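## Task

Take the white radish and the tomato out of the pan and get both completely into the bag, sitting between its two layers. At the end every other item, including the white ball, must be in the pan. The loaded part of the bag must rest on the table, with no more than one corner of the bag lying on an arm's base. No part of the bag may be inside the pan, and none may reach beyond the table edge by more than about a finger's width.

## Robot and tools

Robot: two six-joint arms, left_arm and right_arm, each with a parallel gripper. Scene frame: origin at table-top height midway between the nominal bases, +x out over the table, +y toward left_arm, +z up. Arm names do not match image sides. Calibrated bases: left_arm at (-0.019, +0.343, +0.033) m, quat_wxyz (+1.000, 0, 0, -0.008); right_arm at (-0.046, -0.254, +0.023) m, quat_wxyz (+1.000, 0, 0, +0.016). A camera stand is fixed to the floor behind the arms. Loose objects may get nudged now and then.

Joint order per arm, used everywhere: waist, shoulder, elbow, wrist pitch, wrist yaw, wrist roll. Stated ranges in rad: waist -2.618 to 3.054, shoulder 0.000 to 3.142, elbow 0.000 to 3.142, wrist pitch -1.571 to 1.571, wrist yaw -1.571 to 1.571, wrist roll -2.094 to 2.094. Actual ends may differ by up to 0.059 rad.

Row format, shared by execute_actions and move: one flat list of 14 numbers covering both arms. Entries 1-6 are left_arm joint offsets, entry 7 is left_arm opening, entries 8-13 are right_arm joint offsets, entry 14 is right_arm opening. All numbers lie in [-1, 1]. Joint entries are relative offsets, scaled so that 1.0 = 2.224 rad for waist, shoulder and elbow, and 8.485 rad for the three wrist joints. They count from the Joint targets reported at the start of the action or move, not from the previous row. Opening is absolute: +1 fully open, -1 closed. Values in between send the fingers to the point where grip_measured reads that number. Each row moves both arms, so fill all 14 entries. To keep an arm still, give zeros for its joints and repeat its current opening command; a 0 in an opening slot is a real half-closed command.

execute_actions(actions, cameras): actions is a list of up to 15 actions. Each action is a list of up to 15 rows, one row per 1/30 s step. If an action has fewer rows, its last row is held until 15 steps are done. An action is rejected for both arms if it would push any joint more than 0.059 rad past its range. A malformed first action, or a failed range check on it, rejects the whole call. An empty list just reports the state. cameras: omitted, null or ["all"] shows every camera, [] shows none, and an unknown name makes the call invalid.

move(target, speed, blend, opening_speed, blocking, cameras): target is either one 14-number row or a list of up to 15 such rows. Every row counts from the same starting Joint targets. All joints travel together, so gripper paths are curved, and they do not avoid obstacles or the other arm. speed is in rad/s for the joint with the farthest to go: 0.01 to 12.57, default 0.5. Give one value, or one per target. blend, in rad, rounds off intermediate waypoints. opening_speed is how fast the commanded opening changes, per second on the -1..1 scale, minimum 0.2; use it slow when closing on fragile or soft items. Setting blocking=false returns after about 0.5 s while the motion keeps going. A move takes at least 0.5 s; anything past 10 s stops before reaching its target. The result adds a move: line, such as done, off_target (resting more than 0.035 rad away), moving, held or fault, plus limits=held if steps were withheld. done does not mean there was no contact. Faster motion and targets set deeper past a contact both hit harder.

wait(seconds 0-10) lets time pass with commands held and returns early if a move finishes. stop brakes a running move, and fast motion needs more braking distance. zoom_image(camera, region [x0,y0,x1,y1] in pixels, at most 504x504) enlarges part of the newest image from cam_head_left, cam_head_right, cam_high, cam_low, cam_left_wrist or cam_right_wrist. Each image is 896x504. finished_scene(scene 1 or 2) ends the current scene permanently, so only call it once the goal holds with the robot not touching anything.

Results: end_effector_position (m) and end_effector_quat_wxyz are given in that arm's own base frame and can be off by a few cm. The position is the point between the pads, about 1 cm behind the fingertips. The fingers point along gripper +z and close along gripper y. Joint positions and velocities are listed per arm in joint order, followed by pad gap in m (0.094 fully open). Joint targets is the reference that new offsets start from. Tool commands gives the current opening commands. grip_measured uses the opening scale, reads slightly wide when the gripper is empty, and reads narrower than the object under a squeeze. Joint torques include gravity. Joints 1-3 wrap around at ±28 N m, and positive means toward larger angles. Other lines: "joint sent to its limit", "joint command not followed" (the clearance check changed a target), MOTOR HOT (75 °C) and OVER-TEMPERATURE FAULT (90 °C, which folds that arm away for the rest of the scene).

Motion limits: per step, a target may lead the measured angle by at most 0.339 rad (big joints) or 2.2 rad (wrist joints). If a target would put the gripper more than 200 mm from where it is, that arm is scaled back. Friction and gravity can leave joints short of target, and small turns may not happen at all. If an arm is pressing on something, command its targets back past the measured positions. Time keeps running while you write replies.

Avoid the following. Do not drop items or let go of them while they are moving. Do not hit the table, pan or base hard. Do not let the grippers collide or clamp the other arm's fingers. Do not let anything fall off the table. Do not hold an arm stretched out or straining for a long time, since that heats the motors.

Each tool is called after "Emit:" by a JSON object that holds its "fn" and its "kwargs", one argument or row to a line.

## Session

Emit:
{"fn": "execute_actions", "kwargs": {
  "actions": []
}}

Scene clock: 0.00 s.
left_arm: end_effector_position=(+0.4024, -0.0004, +0.0967) grip_measured=+1.000 end_effector_quat_wxyz=(+0.587, -0.029, +0.806, +0.069) | right_arm: end_effector_position=(+0.3916, -0.0332, +0.0721) grip_measured=+1.000 end_effector_quat_wxyz=(+0.525, +0.060, +0.848, -0.037)
Joint positions: left_arm=[-0.108 1.582 0.391 0.875 -0.249 0.001 0.094] | right_arm=[-0.048 1.537 0.415 0.659 0.083 0.041 0.094]
Joint velocities: within noise
Joint torques (N m): no reading
Heat: left arm: 25 °C; right arm: 28 °C.
Joint targets: left_arm=[-0.108 1.579 0.395 0.869 -0.249 0.001] | right_arm=[-0.048 1.527 0.425 0.672 0.084 0.041]
Tool commands: left_gripper/opening=+1.0 right_gripper/opening=+1.0

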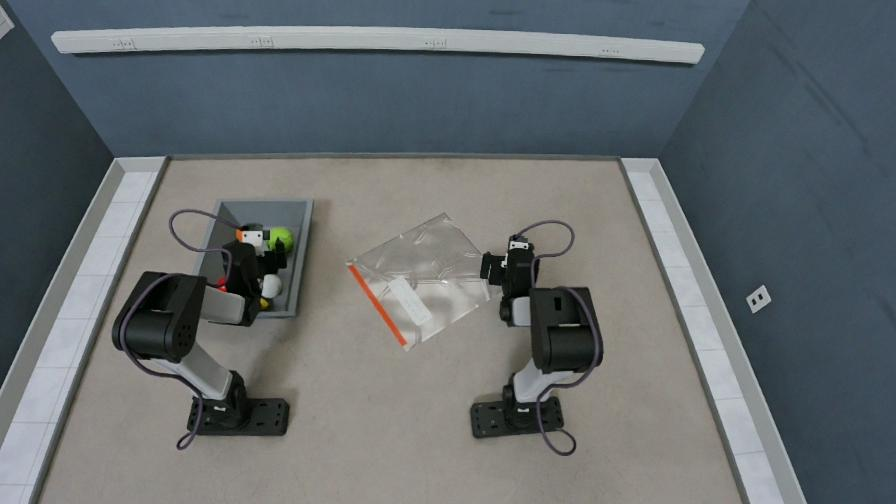

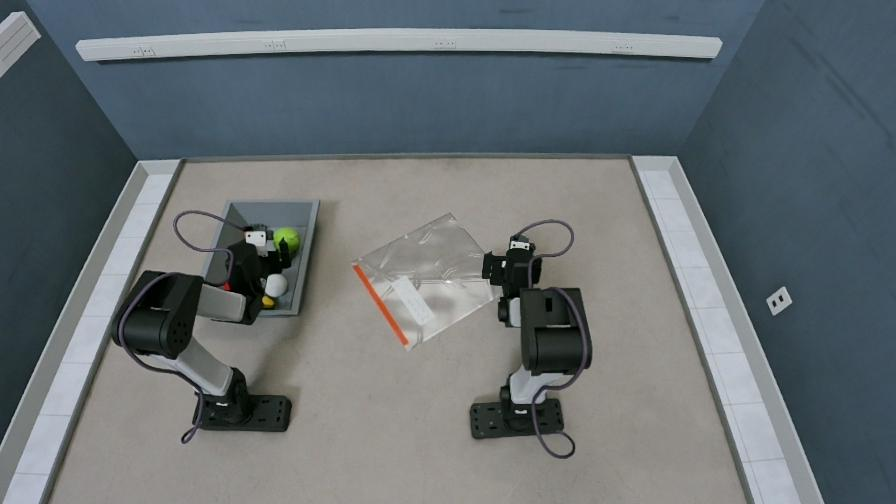

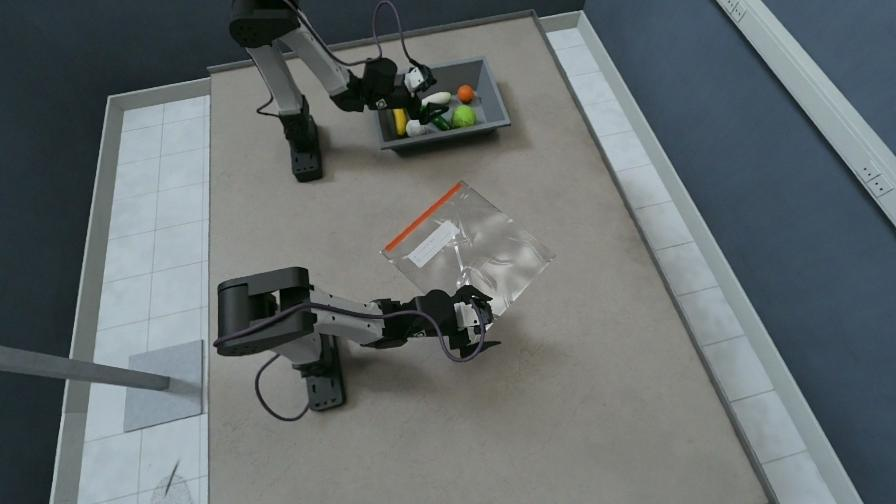

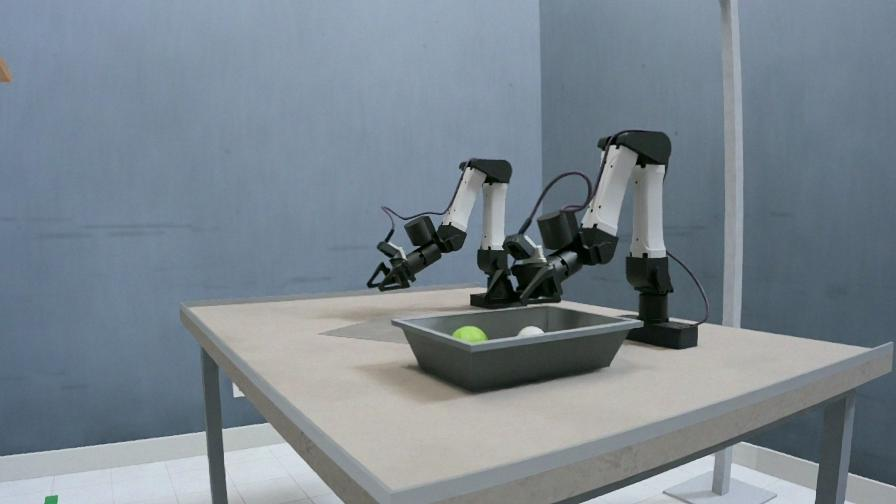

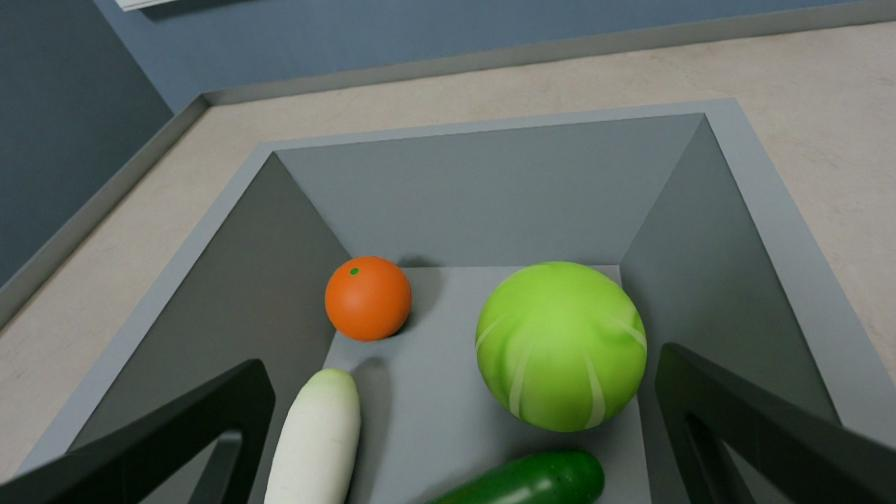

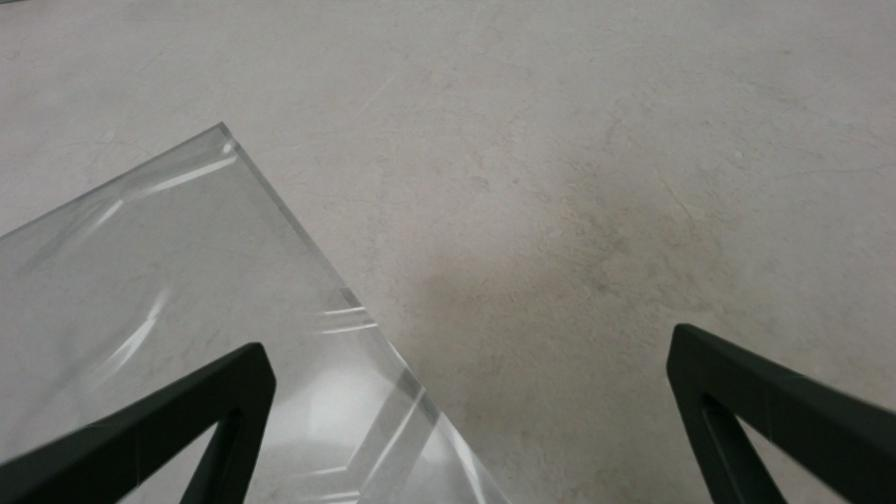

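Emit:
{"fn": "zoom_image", "kwargs": {
  "camera": "cam_head_right",
  "region": [330, 190, 530, 370]
}}

Emit:
{"fn": "zoom_image", "kwargs": {
  "camera": "cam_high",
  "region": [360, 160, 580, 340]
}}

Emit:
{"fn": "zoom_image", "kwargs": {
  "camera": "cam_high",
  "region": [350, 40, 530, 160]
}}

Emit:
{"fn": "zoom_image", "kwargs": {
  "camera": "cam_head_right",
  "region": [180, 180, 340, 330]
}}

Scaled by 2.520 from the camera's 896x504 image, which has a finer 1280x720 frame.

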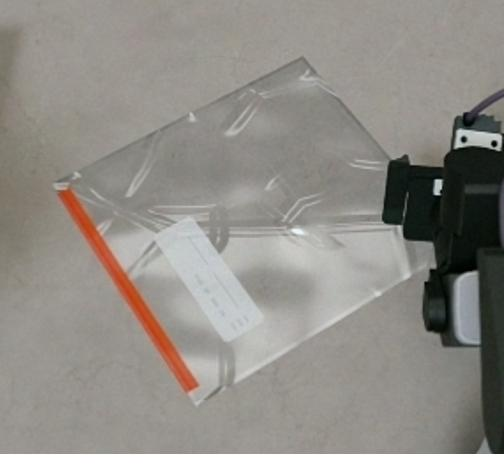

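Scaled by 2.291 from the camera's 896x504 image, which has a finer 1280x720 frame.

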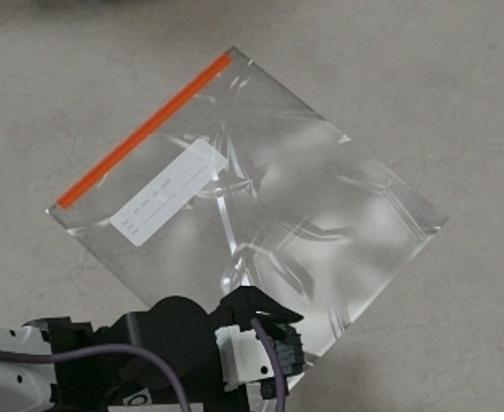

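Scaled by 2.800 from the camera's 896x504 image, which has a finer 1280x720 frame.

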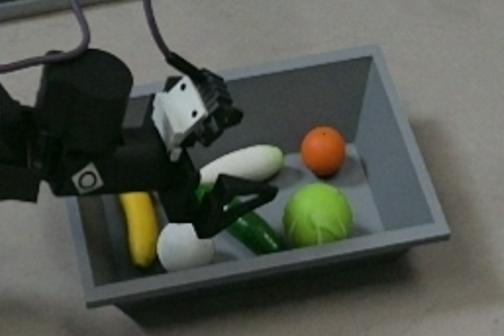

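Scaled by 3.150 from the camera's 896x504 image, which has a finer 1280x720 frame.

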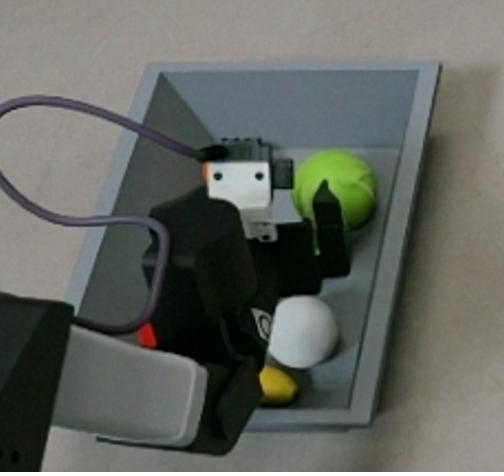

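Emit:
{"fn": "move", "kwargs": {
  "target": [0,0,0.225,0,0.029,0,1, 0.399,0.2437,0.669,-0.197,-0.0099,-0.0048,1],
  "speed": 1.2
}}

Scene clock: 6.03 s.
left_arm: end_effector_position=(+0.4903, -0.0498, +0.3052) grip_measured=+1.000 end_effector_quat_wxyz=(+0.763, +0.028, +0.645, -0.035) | right_arm: end_effector_position=(+0.3269, +0.3669, +0.1374) grip_measured=+1.000 end_effector_quat_wxyz=(+0.184, -0.398, +0.895, +0.081)
Joint positions: left_arm=[-0.108 1.582 0.876 0.873 -0.019 0.001 0.094] | right_arm=[0.845 2.053 1.884 -0.998 0.005 0.007 0.094]
Joint velocities: within noise
Joint torques (N m): left_arm=[0.2 -7.34 9.94 2.27 0.15 -0.05] | right_arm=[-0.46 -9.25 9.46 0.99 -0.07 -0.02]
Heat: left arm: 28 °C; right arm: 29 °C.
Joint targets: left_arm=[-0.108 1.579 0.895 0.869 -0.003 0.001] | right_arm=[0.840 2.069 1.913 -0.999 0.000 0.000]
move: done

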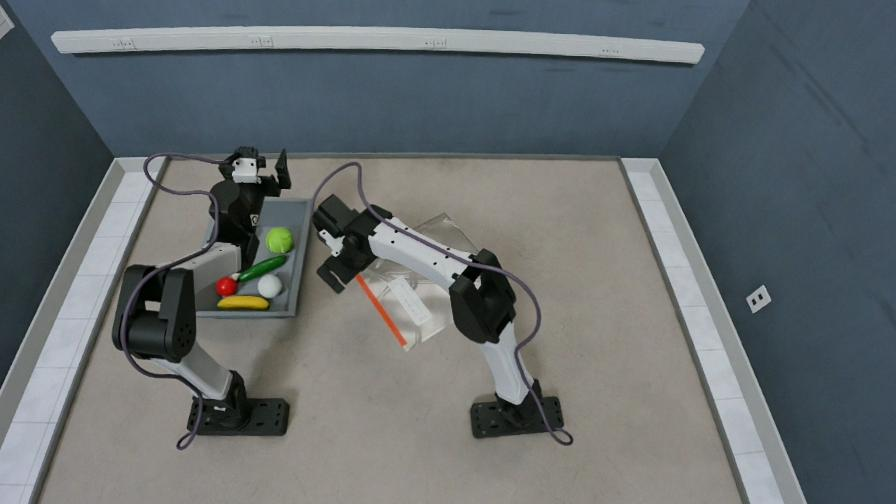

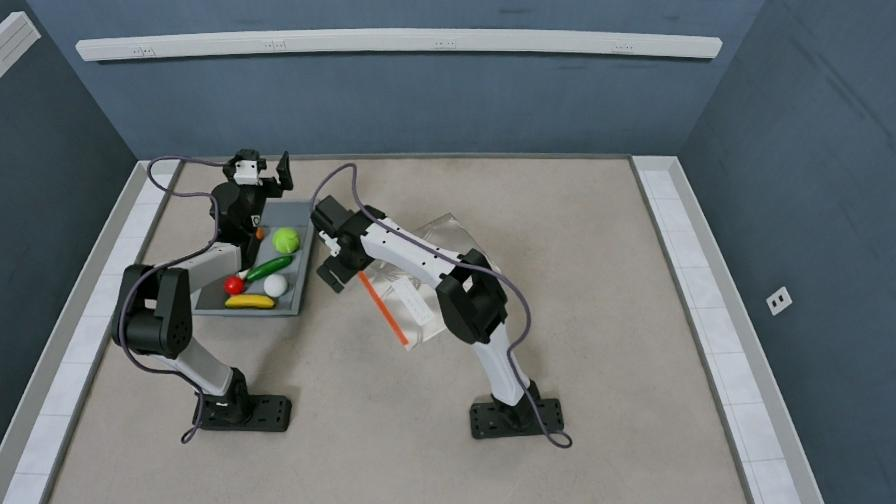

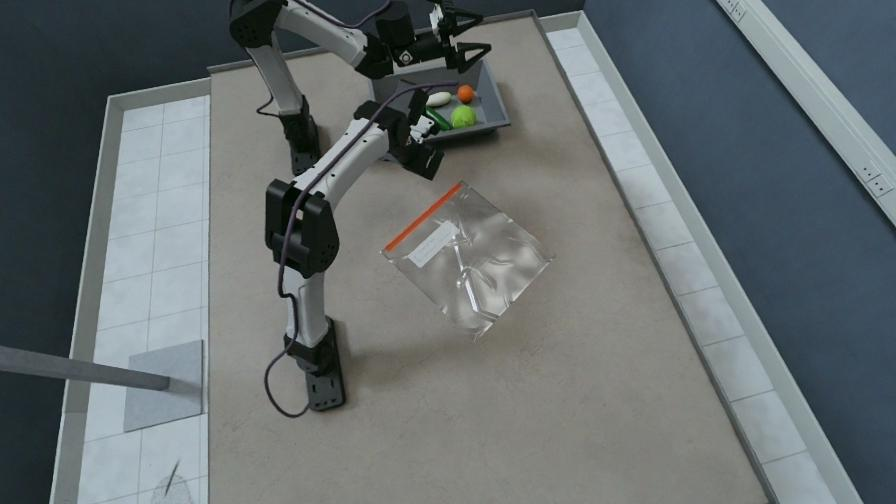

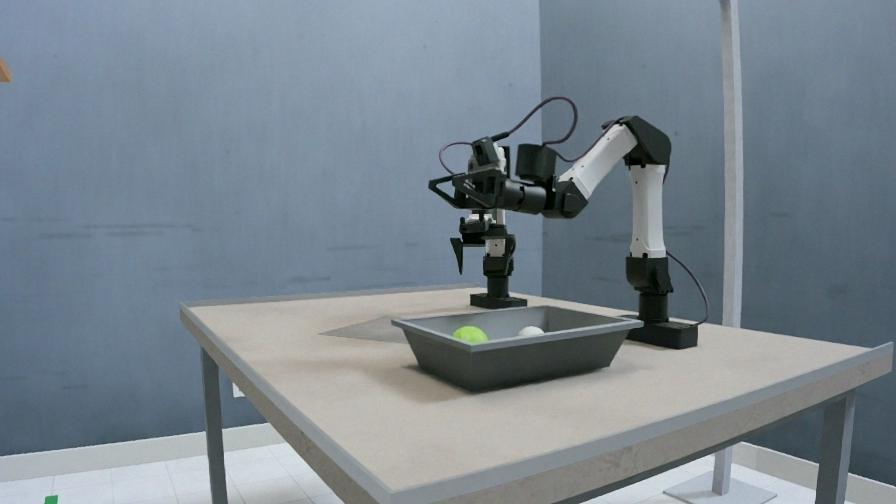

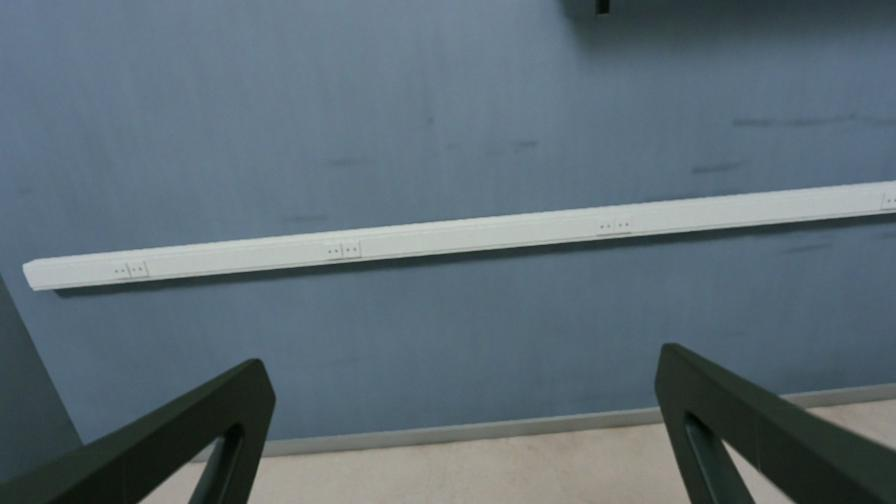

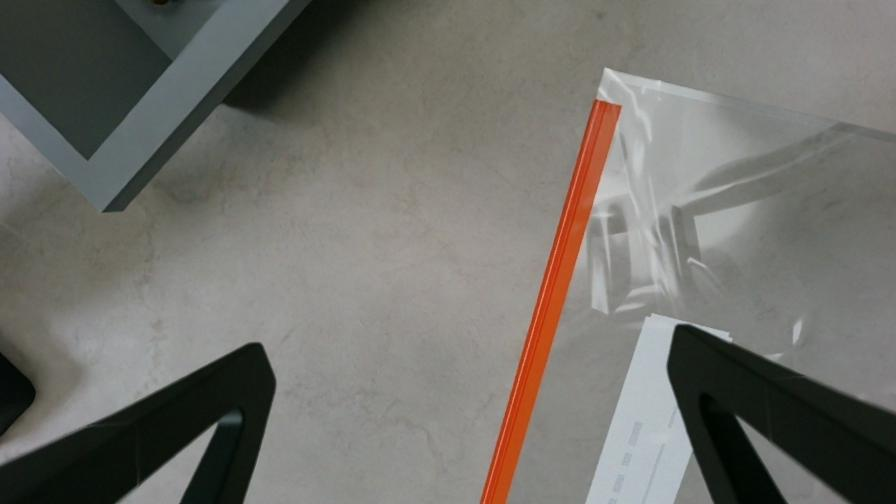

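Emit:
{"fn": "zoom_image", "kwargs": {
  "camera": "cam_right_wrist",
  "region": [470, 50, 770, 350]
}}

Emit:
{"fn": "zoom_image", "kwargs": {
  "camera": "cam_high",
  "region": [370, 170, 570, 350]
}}

Emit:
{"fn": "zoom_image", "kwargs": {
  "camera": "cam_head_left",
  "region": [180, 180, 380, 340]
}}

Scaled by 1.680 from the camera's 896x504 image, which has a finer 1280x720 frame.

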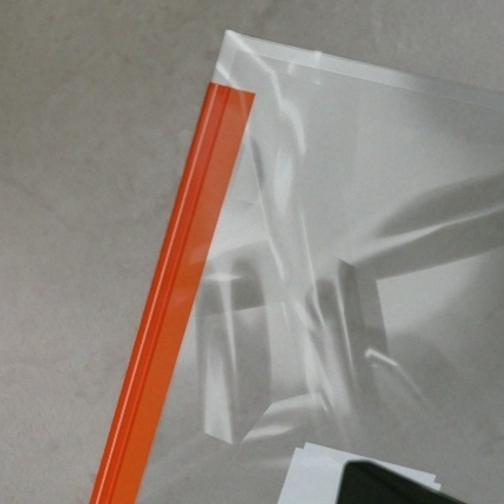

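Scaled by 2.520 from the camera's 896x504 image, which has a finer 1280x720 frame.

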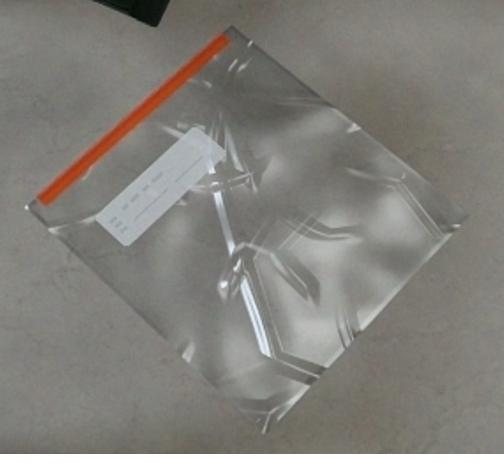

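Scaled by 2.520 from the camera's 896x504 image, which has a finer 1280x720 frame.

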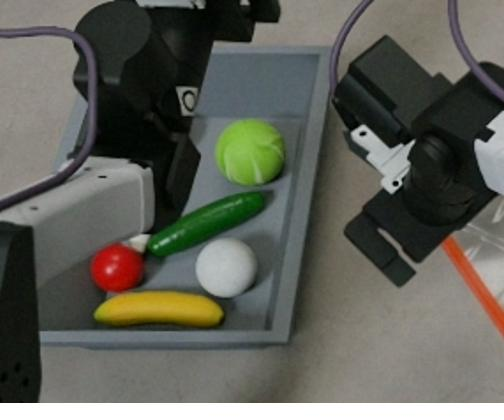

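Emit:
{"fn": "move", "kwargs": {
  "target": [0,0,0,0,0,0,1, 0,0.0027,-0.102,-0.0216,0,0.033,-0.4],
  "speed": 0.6,
  "cameras": ["cam_right_wrist","cam_high","cam_head_right"]
}}

Scene clock: 8.03 s.
left_arm: end_effector_position=(+0.4903, -0.0499, +0.3052) grip_measured=+1.000 end_effector_quat_wxyz=(+0.763, +0.028, +0.645, -0.035) | right_arm: end_effector_position=(+0.2654, +0.2977, +0.0631) grip_measured=-0.399 end_effector_quat_wxyz=(+0.008, -0.282, +0.959, +0.002)
Joint positions: left_arm=[-0.108 1.582 0.876 0.873 -0.018 0.001 0.094] | right_arm=[0.845 2.065 1.686 -1.177 0.005 0.272 0.028]
Joint velocities: within noise
Joint torques (N m): left_arm=[0.21 -7.35 9.95 2.27 0.15 -0.06] | right_arm=[-0.46 -9.22 6 0.24 -0.06 0.11]
Heat: left arm: 28 °C; right arm: 29 °C.
Joint targets: left_arm=[-0.108 1.579 0.895 0.869 -0.003 0.001] | right_arm=[0.840 2.075 1.686 -1.182 0.000 0.280]
move: done
Images, in order (width x height): cam_head_right 896x504, cam_high 896x504, cam_right_wrist 896x504.

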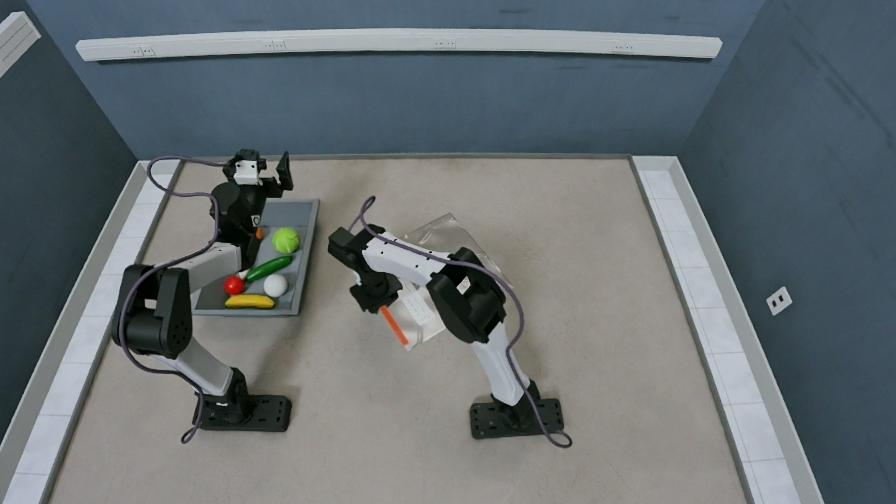

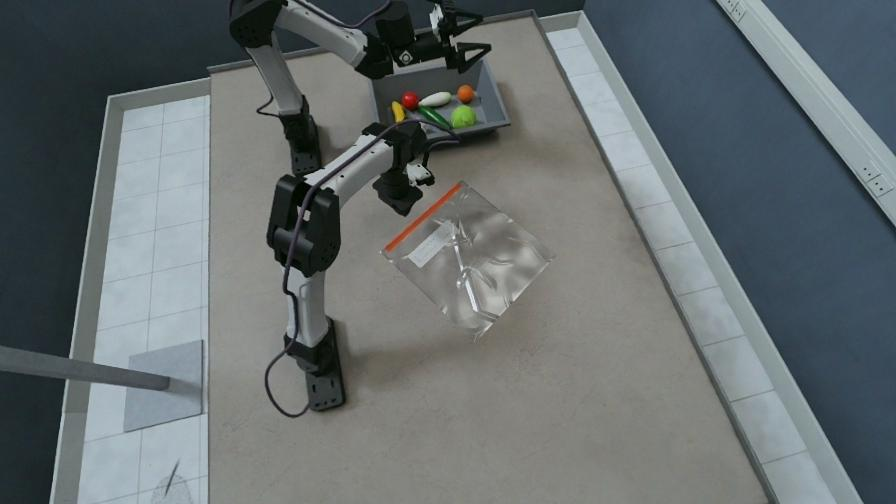

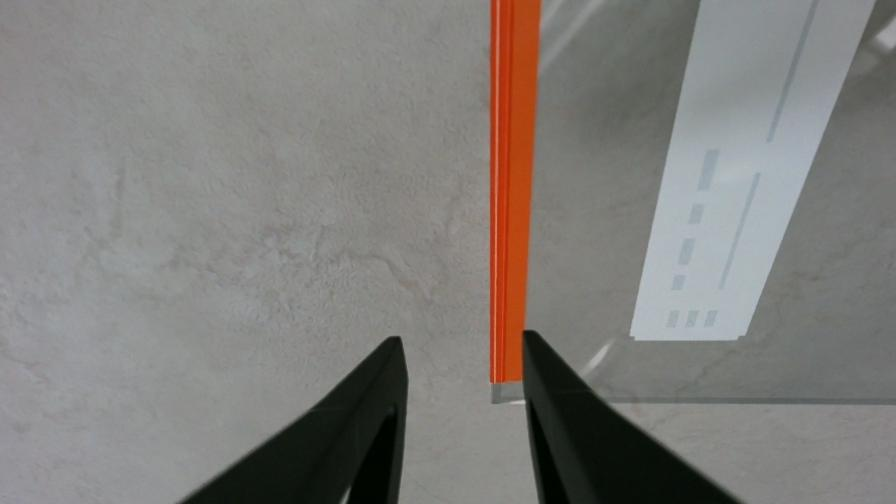

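Emit:
{"fn": "move", "kwargs": {
  "target": [0,0,0,0,0,0,1, -0.0409,0.0668,0.0328,0.0089,0,-0.0106,-0.4],
  "speed": 0.4,
  "cameras": ["cam_right_wrist"]
}}

Scene clock: 11.97 s.
left_arm: end_effector_position=(+0.4903, -0.0500, +0.3052) grip_measured=+1.000 end_effector_quat_wxyz=(+0.763, +0.028, +0.645, -0.035) | right_arm: end_effector_position=(+0.3059, +0.2828, +0.0174) grip_measured=-0.399 end_effector_quat_wxyz=(-0.011, -0.271, +0.962, -0.008)
Joint positions: left_arm=[-0.108 1.582 0.876 0.873 -0.018 0.001 0.094] | right_arm=[0.748 2.212 1.733 -1.118 0.004 0.198 0.028]
Joint velocities: within noise
Joint torques (N m): left_arm=[0.28 -7.35 9.98 2.26 0.16 -0.07] | right_arm=[0.21 -10 8.34 0.33 -0.05 -0.01]
Heat: left arm: 30 °C; right arm: 30 °C.
Joint targets: left_arm=[-0.108 1.579 0.895 0.869 -0.002 0.001] | right_arm=[0.749 2.224 1.759 -1.107 0.000 0.190]
move: done
Images, in order (width x height): cam_right_wrist 896x504.

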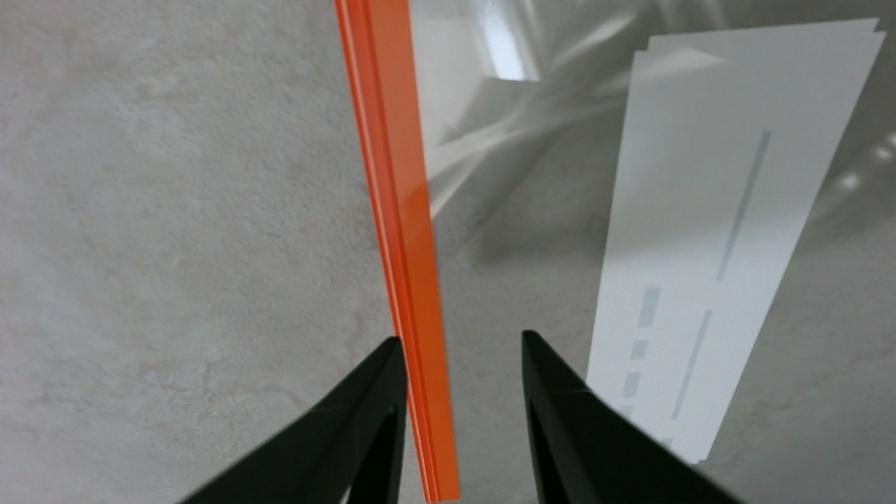

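Emit:
{"fn": "move", "kwargs": {
  "target": [0,0,0,0,0,0,1, -0.0063,0.0129,-0.02495,0.01003,0,0,-0.4],
  "speed": 0.2,
  "cameras": ["cam_right_wrist","cam_low"]
}}

Emit:
{"fn": "zoom_image", "kwargs": {
  "camera": "cam_low",
  "region": [300, 200, 560, 360]
}}

Scene clock: 13.60 s.
left_arm: end_effector_position=(+0.4903, -0.0500, +0.3052) grip_measured=+1.000 end_effector_quat_wxyz=(+0.763, +0.028, +0.645, -0.035) | right_arm: end_effector_position=(+0.3152, +0.2871, +0.0003) grip_measured=-0.399 end_effector_quat_wxyz=(+0.003, -0.268, +0.963, -0.001)
Joint positions: left_arm=[-0.108 1.582 0.876 0.873 -0.018 0.001 0.094] | right_arm=[0.741 2.238 1.707 -1.034 0.004 0.197 0.028]
Joint velocities: within noise
Joint torques (N m): left_arm=[0.21 -7.32 9.95 2.27 0.14 -0.06] | right_arm=[-0.54 -9.95 5.57 0.38 -0.06 -0.03]
Heat: left arm: 30 °C; right arm: 30 °C.
Joint targets: left_arm=[-0.108 1.579 0.895 0.869 -0.003 0.001] | right_arm=[0.735 2.252 1.704 -1.022 0.000 0.190]
move: done
Images, in order (width x height): cam_low 896x504, cam_right_wrist 896x504.

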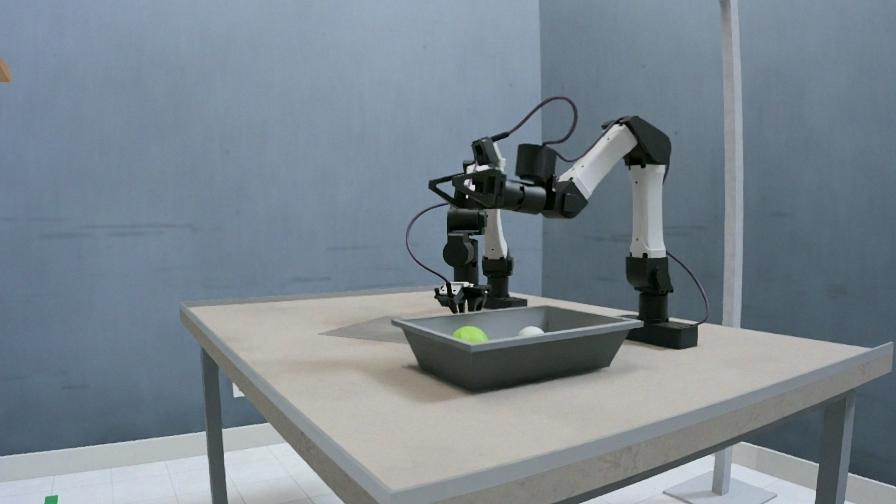

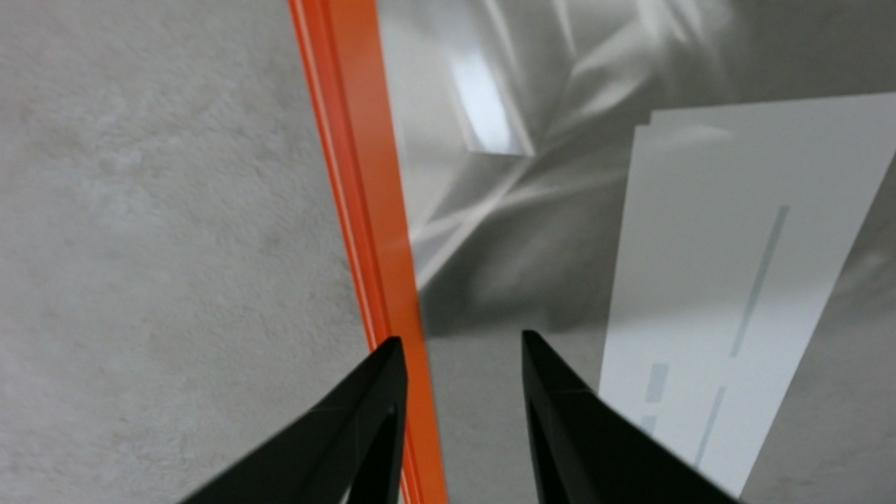

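Scaled by 1.938 from the camera's 896x504 image, which has a finer 1280x720 frame.

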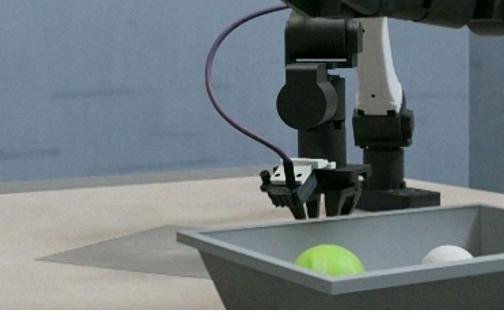

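Emit:
{"fn": "move", "kwargs": {
  "target": [0,0,0,0,0,0,1, 0,0.0042,-0.008,0.0032,0,0,-0.4],
  "speed": 0.1,
  "cameras": ["cam_right_wrist"]
}}

Emit:
{"fn": "move", "kwargs": {
  "target": [0,0,0,0,0,0,1, 0,0.0021,-0.004,0.0016,0,0,-0.4],
  "speed": 0.1,
  "cameras": ["cam_right_wrist","cam_low"]
}}

Emit:
{"fn": "zoom_image", "kwargs": {
  "camera": "cam_low",
  "region": [380, 250, 540, 340]
}}

Scene clock: 15.07 s.
left_arm: end_effector_position=(+0.4903, -0.0500, +0.3052) grip_measured=+1.000 end_effector_quat_wxyz=(+0.763, +0.028, +0.645, -0.035) | right_arm: end_effector_position=(+0.3157, +0.2875, -0.0064) grip_measured=-0.399 end_effector_quat_wxyz=(+0.005, -0.268, +0.963, +0.000)
Joint positions: left_arm=[-0.108 1.582 0.876 0.873 -0.018 0.001 0.094] | right_arm=[0.741 2.245 1.69 -1.006 0.004 0.197 0.028]
Joint velocities: within noise
Joint torques (N m): left_arm=[0.21 -7.34 9.96 2.26 0.15 -0.06] | right_arm=[-0.53 -9.74 5.41 0.39 -0.06 -0.02]
Heat: left arm: 30 °C; right arm: 31 °C.
Joint targets: left_arm=[-0.108 1.579 0.895 0.869 -0.003 0.001] | right_arm=[0.735 2.262 1.686 -0.995 0.000 0.190]
move: done
Images, in order (width x height): cam_right_wrist 896x504.

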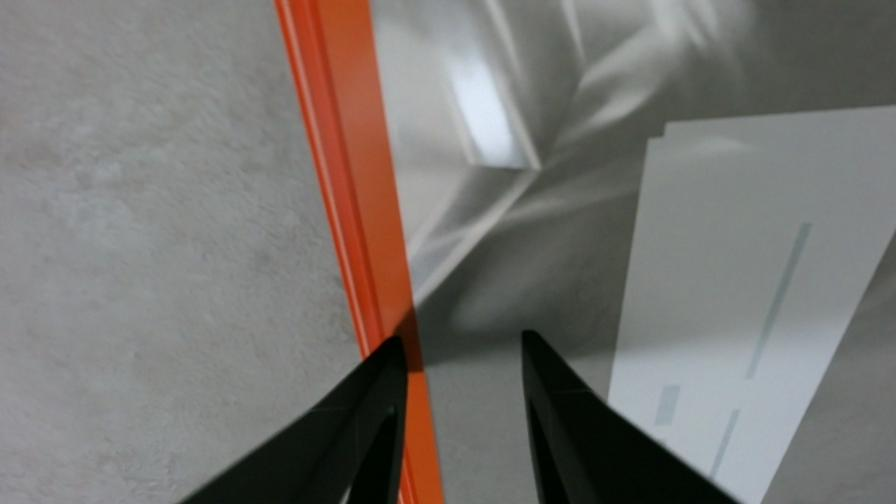

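Scene clock: 15.77 s.
left_arm: end_effector_position=(+0.4903, -0.0500, +0.3052) grip_measured=+1.000 end_effector_quat_wxyz=(+0.763, +0.028, +0.645, -0.035) | right_arm: end_effector_position=(+0.3163, +0.2881, -0.0075) grip_measured=-0.399 end_effector_quat_wxyz=(+0.007, -0.268, +0.963, +0.001)
Joint positions: left_arm=[-0.108 1.582 0.876 0.873 -0.018 0.001 0.094] | right_arm=[0.741 2.245 1.686 -0.997 0.004 0.197 0.028]
Joint velocities: within noise
Joint torques (N m): left_arm=[0.17 -7.34 9.96 2.27 0.15 -0.05] | right_arm=[-0.54 -9.35 5 0.46 -0.06 -0.02]
Heat: left arm: 30 °C; right arm: 31 °C.
Joint targets: left_arm=[-0.108 1.579 0.895 0.869 -0.003 0.001] | right_arm=[0.735 2.267 1.677 -0.981 0.000 0.191]
move: done
Images, in order (width x height): cam_low 896x504, cam_right_wrist 896x504.

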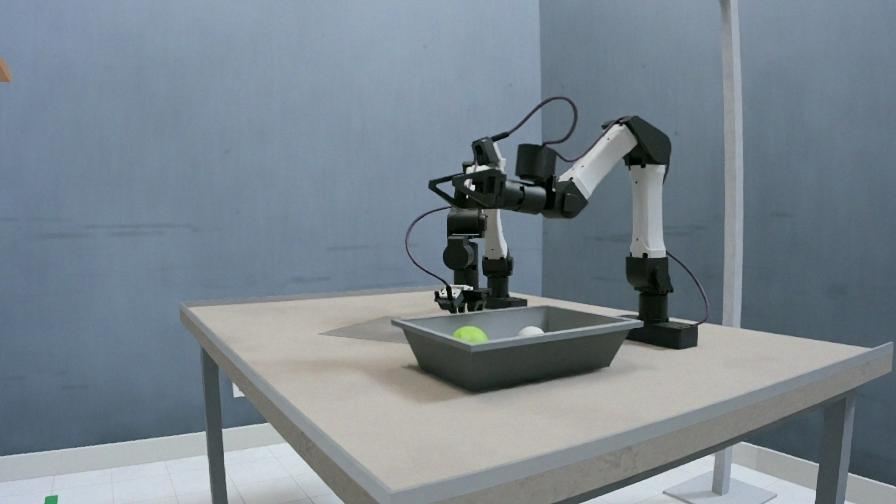

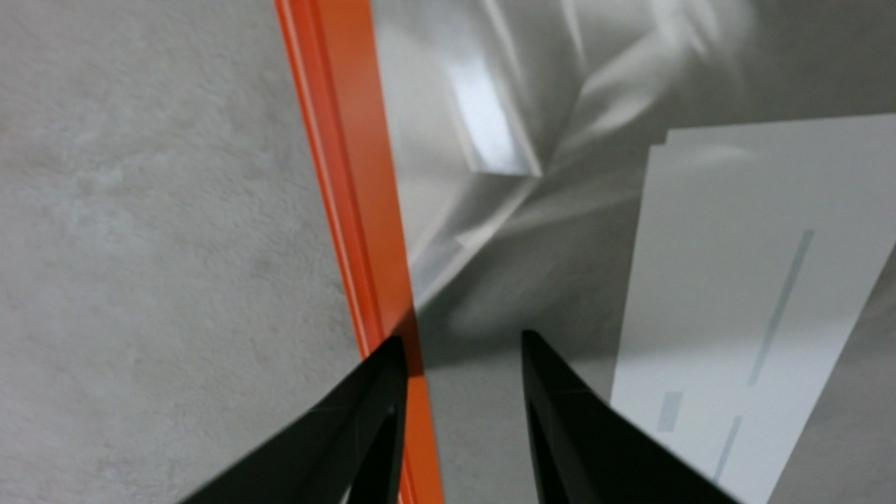

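Scaled by 3.150 from the camera's 896x504 image, which has a finer 1280x720 frame.

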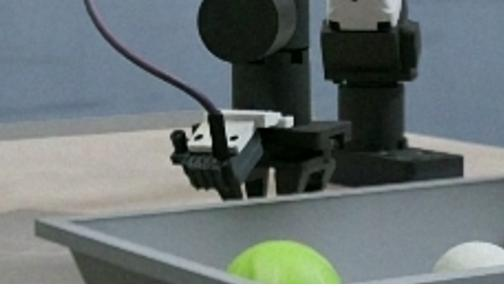

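Emit:
{"fn": "move", "kwargs": {
  "target": [0,0,0,0,0,0,1, 0,0.0016,-0.003,0.0012,0,0,-0.4],
  "speed": 0.1,
  "cameras": []
}}

Emit:
{"fn": "move", "kwargs": {
  "target": [0,0,0,0,0,0,1, 0,0,0,0,0,0,-1],
  "opening_speed": 0.5,
  "cameras": ["cam_right_wrist","cam_low","cam_high"]
}}

Scene clock: 16.67 s.
left_arm: end_effector_position=(+0.4903, -0.0500, +0.3052) grip_measured=+1.000 end_effector_quat_wxyz=(+0.763, +0.028, +0.645, -0.035) | right_arm: end_effector_position=(+0.3162, +0.2880, -0.0079) grip_measured=-0.399 end_effector_quat_wxyz=(+0.007, -0.268, +0.963, +0.001)
Joint positions: left_arm=[-0.108 1.582 0.876 0.873 -0.018 0.001 0.094] | right_arm=[0.741 2.245 1.684 -0.995 0.004 0.197 0.028]
Joint velocities: within noise
Joint torques (N m): left_arm=[0.17 -7.35 9.92 2.27 0.15 -0.05] | right_arm=[-0.55 -9.01 4.53 0.55 -0.05 -0.02]
Heat: left arm: 30 °C; right arm: 31 °C.
Joint targets: left_arm=[-0.108 1.579 0.895 0.869 -0.003 0.001] | right_arm=[0.735 2.270 1.671 -0.971 0.000 0.190]
move: done
No camera images: "cameras" was empty.

Scene clock: 18.07 s.
left_arm: end_effector_position=(+0.4903, -0.0500, +0.3052) grip_measured=+1.000 end_effector_quat_wxyz=(+0.763, +0.028, +0.645, -0.035) | right_arm: end_effector_position=(+0.3177, +0.2894, -0.0079) grip_measured=-0.991 end_effector_quat_wxyz=(+0.011, -0.268, +0.963, +0.003)
Joint positions: left_arm=[-0.108 1.582 0.876 0.873 -0.018 0.001 0.094] | right_arm=[0.741 2.245 1.684 -0.987 0.004 0.197 0]
Joint velocities: within noise
Joint torques (N m): left_arm=[0.2 -7.3 9.94 2.26 0.14 -0.06] | right_arm=[-0.62 -9.05 4.57 0.48 -0.08 -0.02]
Heat: left arm: 31 °C; right arm: 31 °C.
Joint targets: left_arm=[-0.108 1.579 0.895 0.869 -0.003 0.001] | right_arm=[0.735 2.270 1.671 -0.971 0.000 0.190]
move: done
Images, in order (width x height): cam_high 896x504, cam_low 896x504, cam_right_wrist 896x504.

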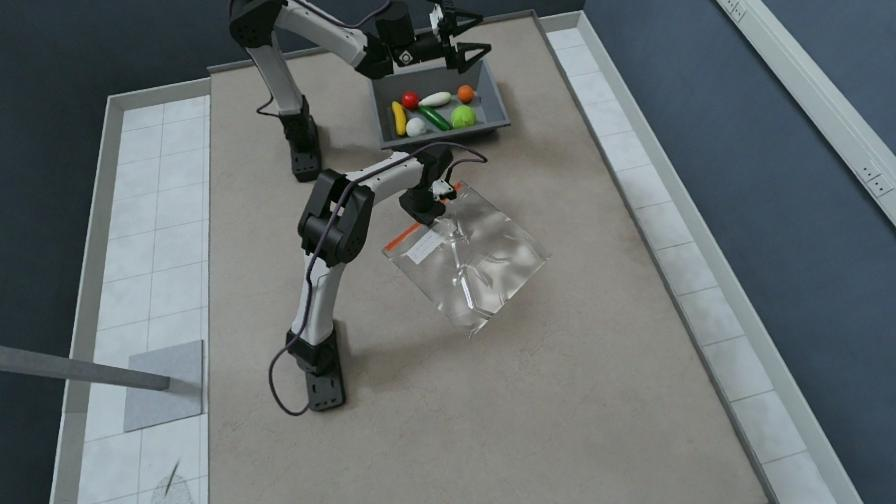

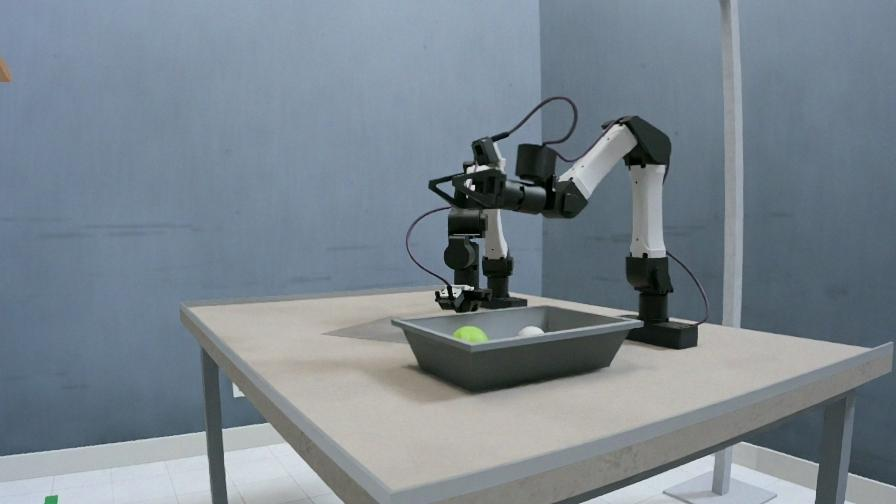

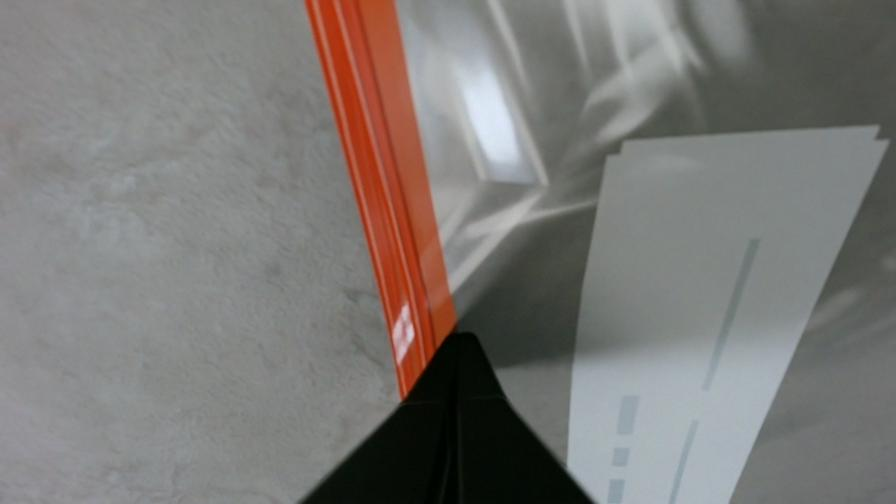

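Emit:
{"fn": "move", "kwargs": {
  "target": [0,0,0,0,0,0,1, 0,-0.0276,0.0647,-0.0243,0,0,-1],
  "speed": 0.15,
  "cameras": ["cam_right_wrist","cam_low","cam_high"]
}}

Emit:
{"fn": "zoom_image", "kwargs": {
  "camera": "cam_high",
  "region": [370, 160, 570, 350]
}}

Scene clock: 20.37 s.
left_arm: end_effector_position=(+0.4903, -0.0500, +0.3052) grip_measured=+1.000 end_effector_quat_wxyz=(+0.763, +0.028, +0.645, -0.035) | right_arm: end_effector_position=(+0.3084, +0.2810, +0.0179) grip_measured=-0.991 end_effector_quat_wxyz=(-0.024, -0.268, +0.963, -0.015)
Joint positions: left_arm=[-0.108 1.582 0.876 0.873 -0.018 0.001 0.094] | right_arm=[0.741 2.245 1.789 -1.17 0.004 0.197 0]
Joint velocities: within noise
Joint torques (N m): left_arm=[0.23 -7.32 9.94 2.27 0.15 -0.05] | right_arm=[-0.53 -14.42 8.27 0.13 -0.06 -0.02]
Heat: left arm: 31 °C; right arm: 32 °C.
Joint targets: left_arm=[-0.108 1.579 0.895 0.869 -0.003 0.001] | right_arm=[0.735 2.209 1.814 -1.177 0.000 0.190]
move: off_target (right_arm); right_arm: the shoulder is farthest, 0.037 rad from its target
Images, in order (width x height): cam_high 896x504, cam_low 896x504, cam_right_wrist 896x504.

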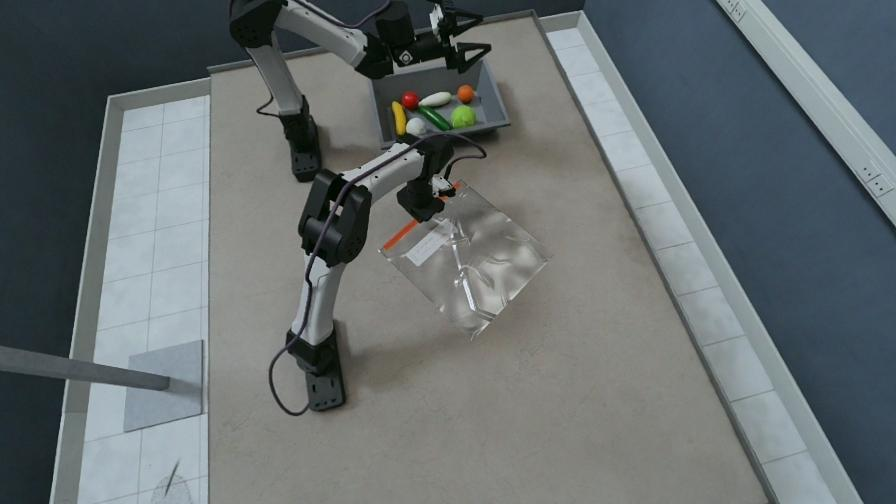

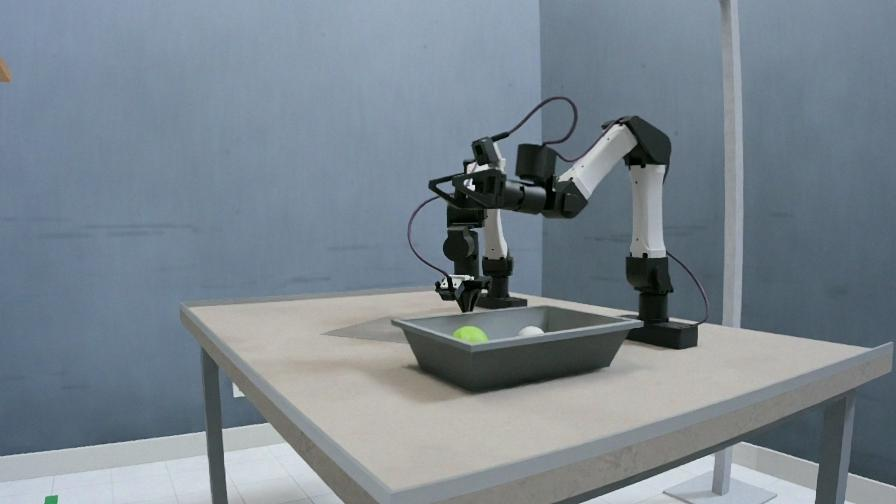

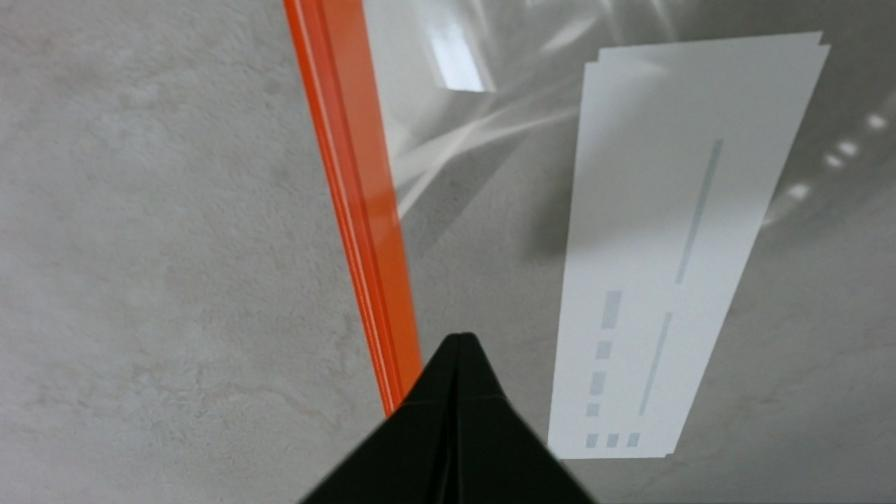

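Scaled by 2.520 from the camera's 896x504 image, which has a finer 1280x720 frame.

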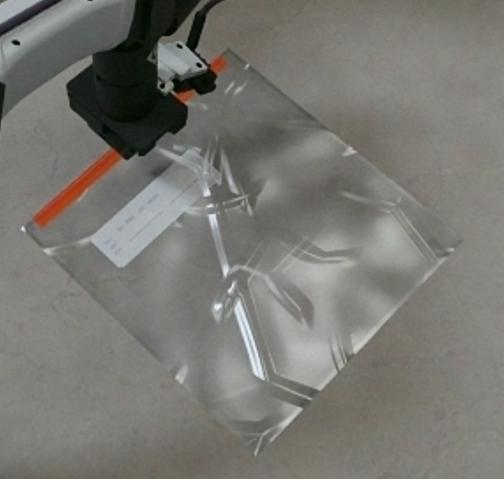

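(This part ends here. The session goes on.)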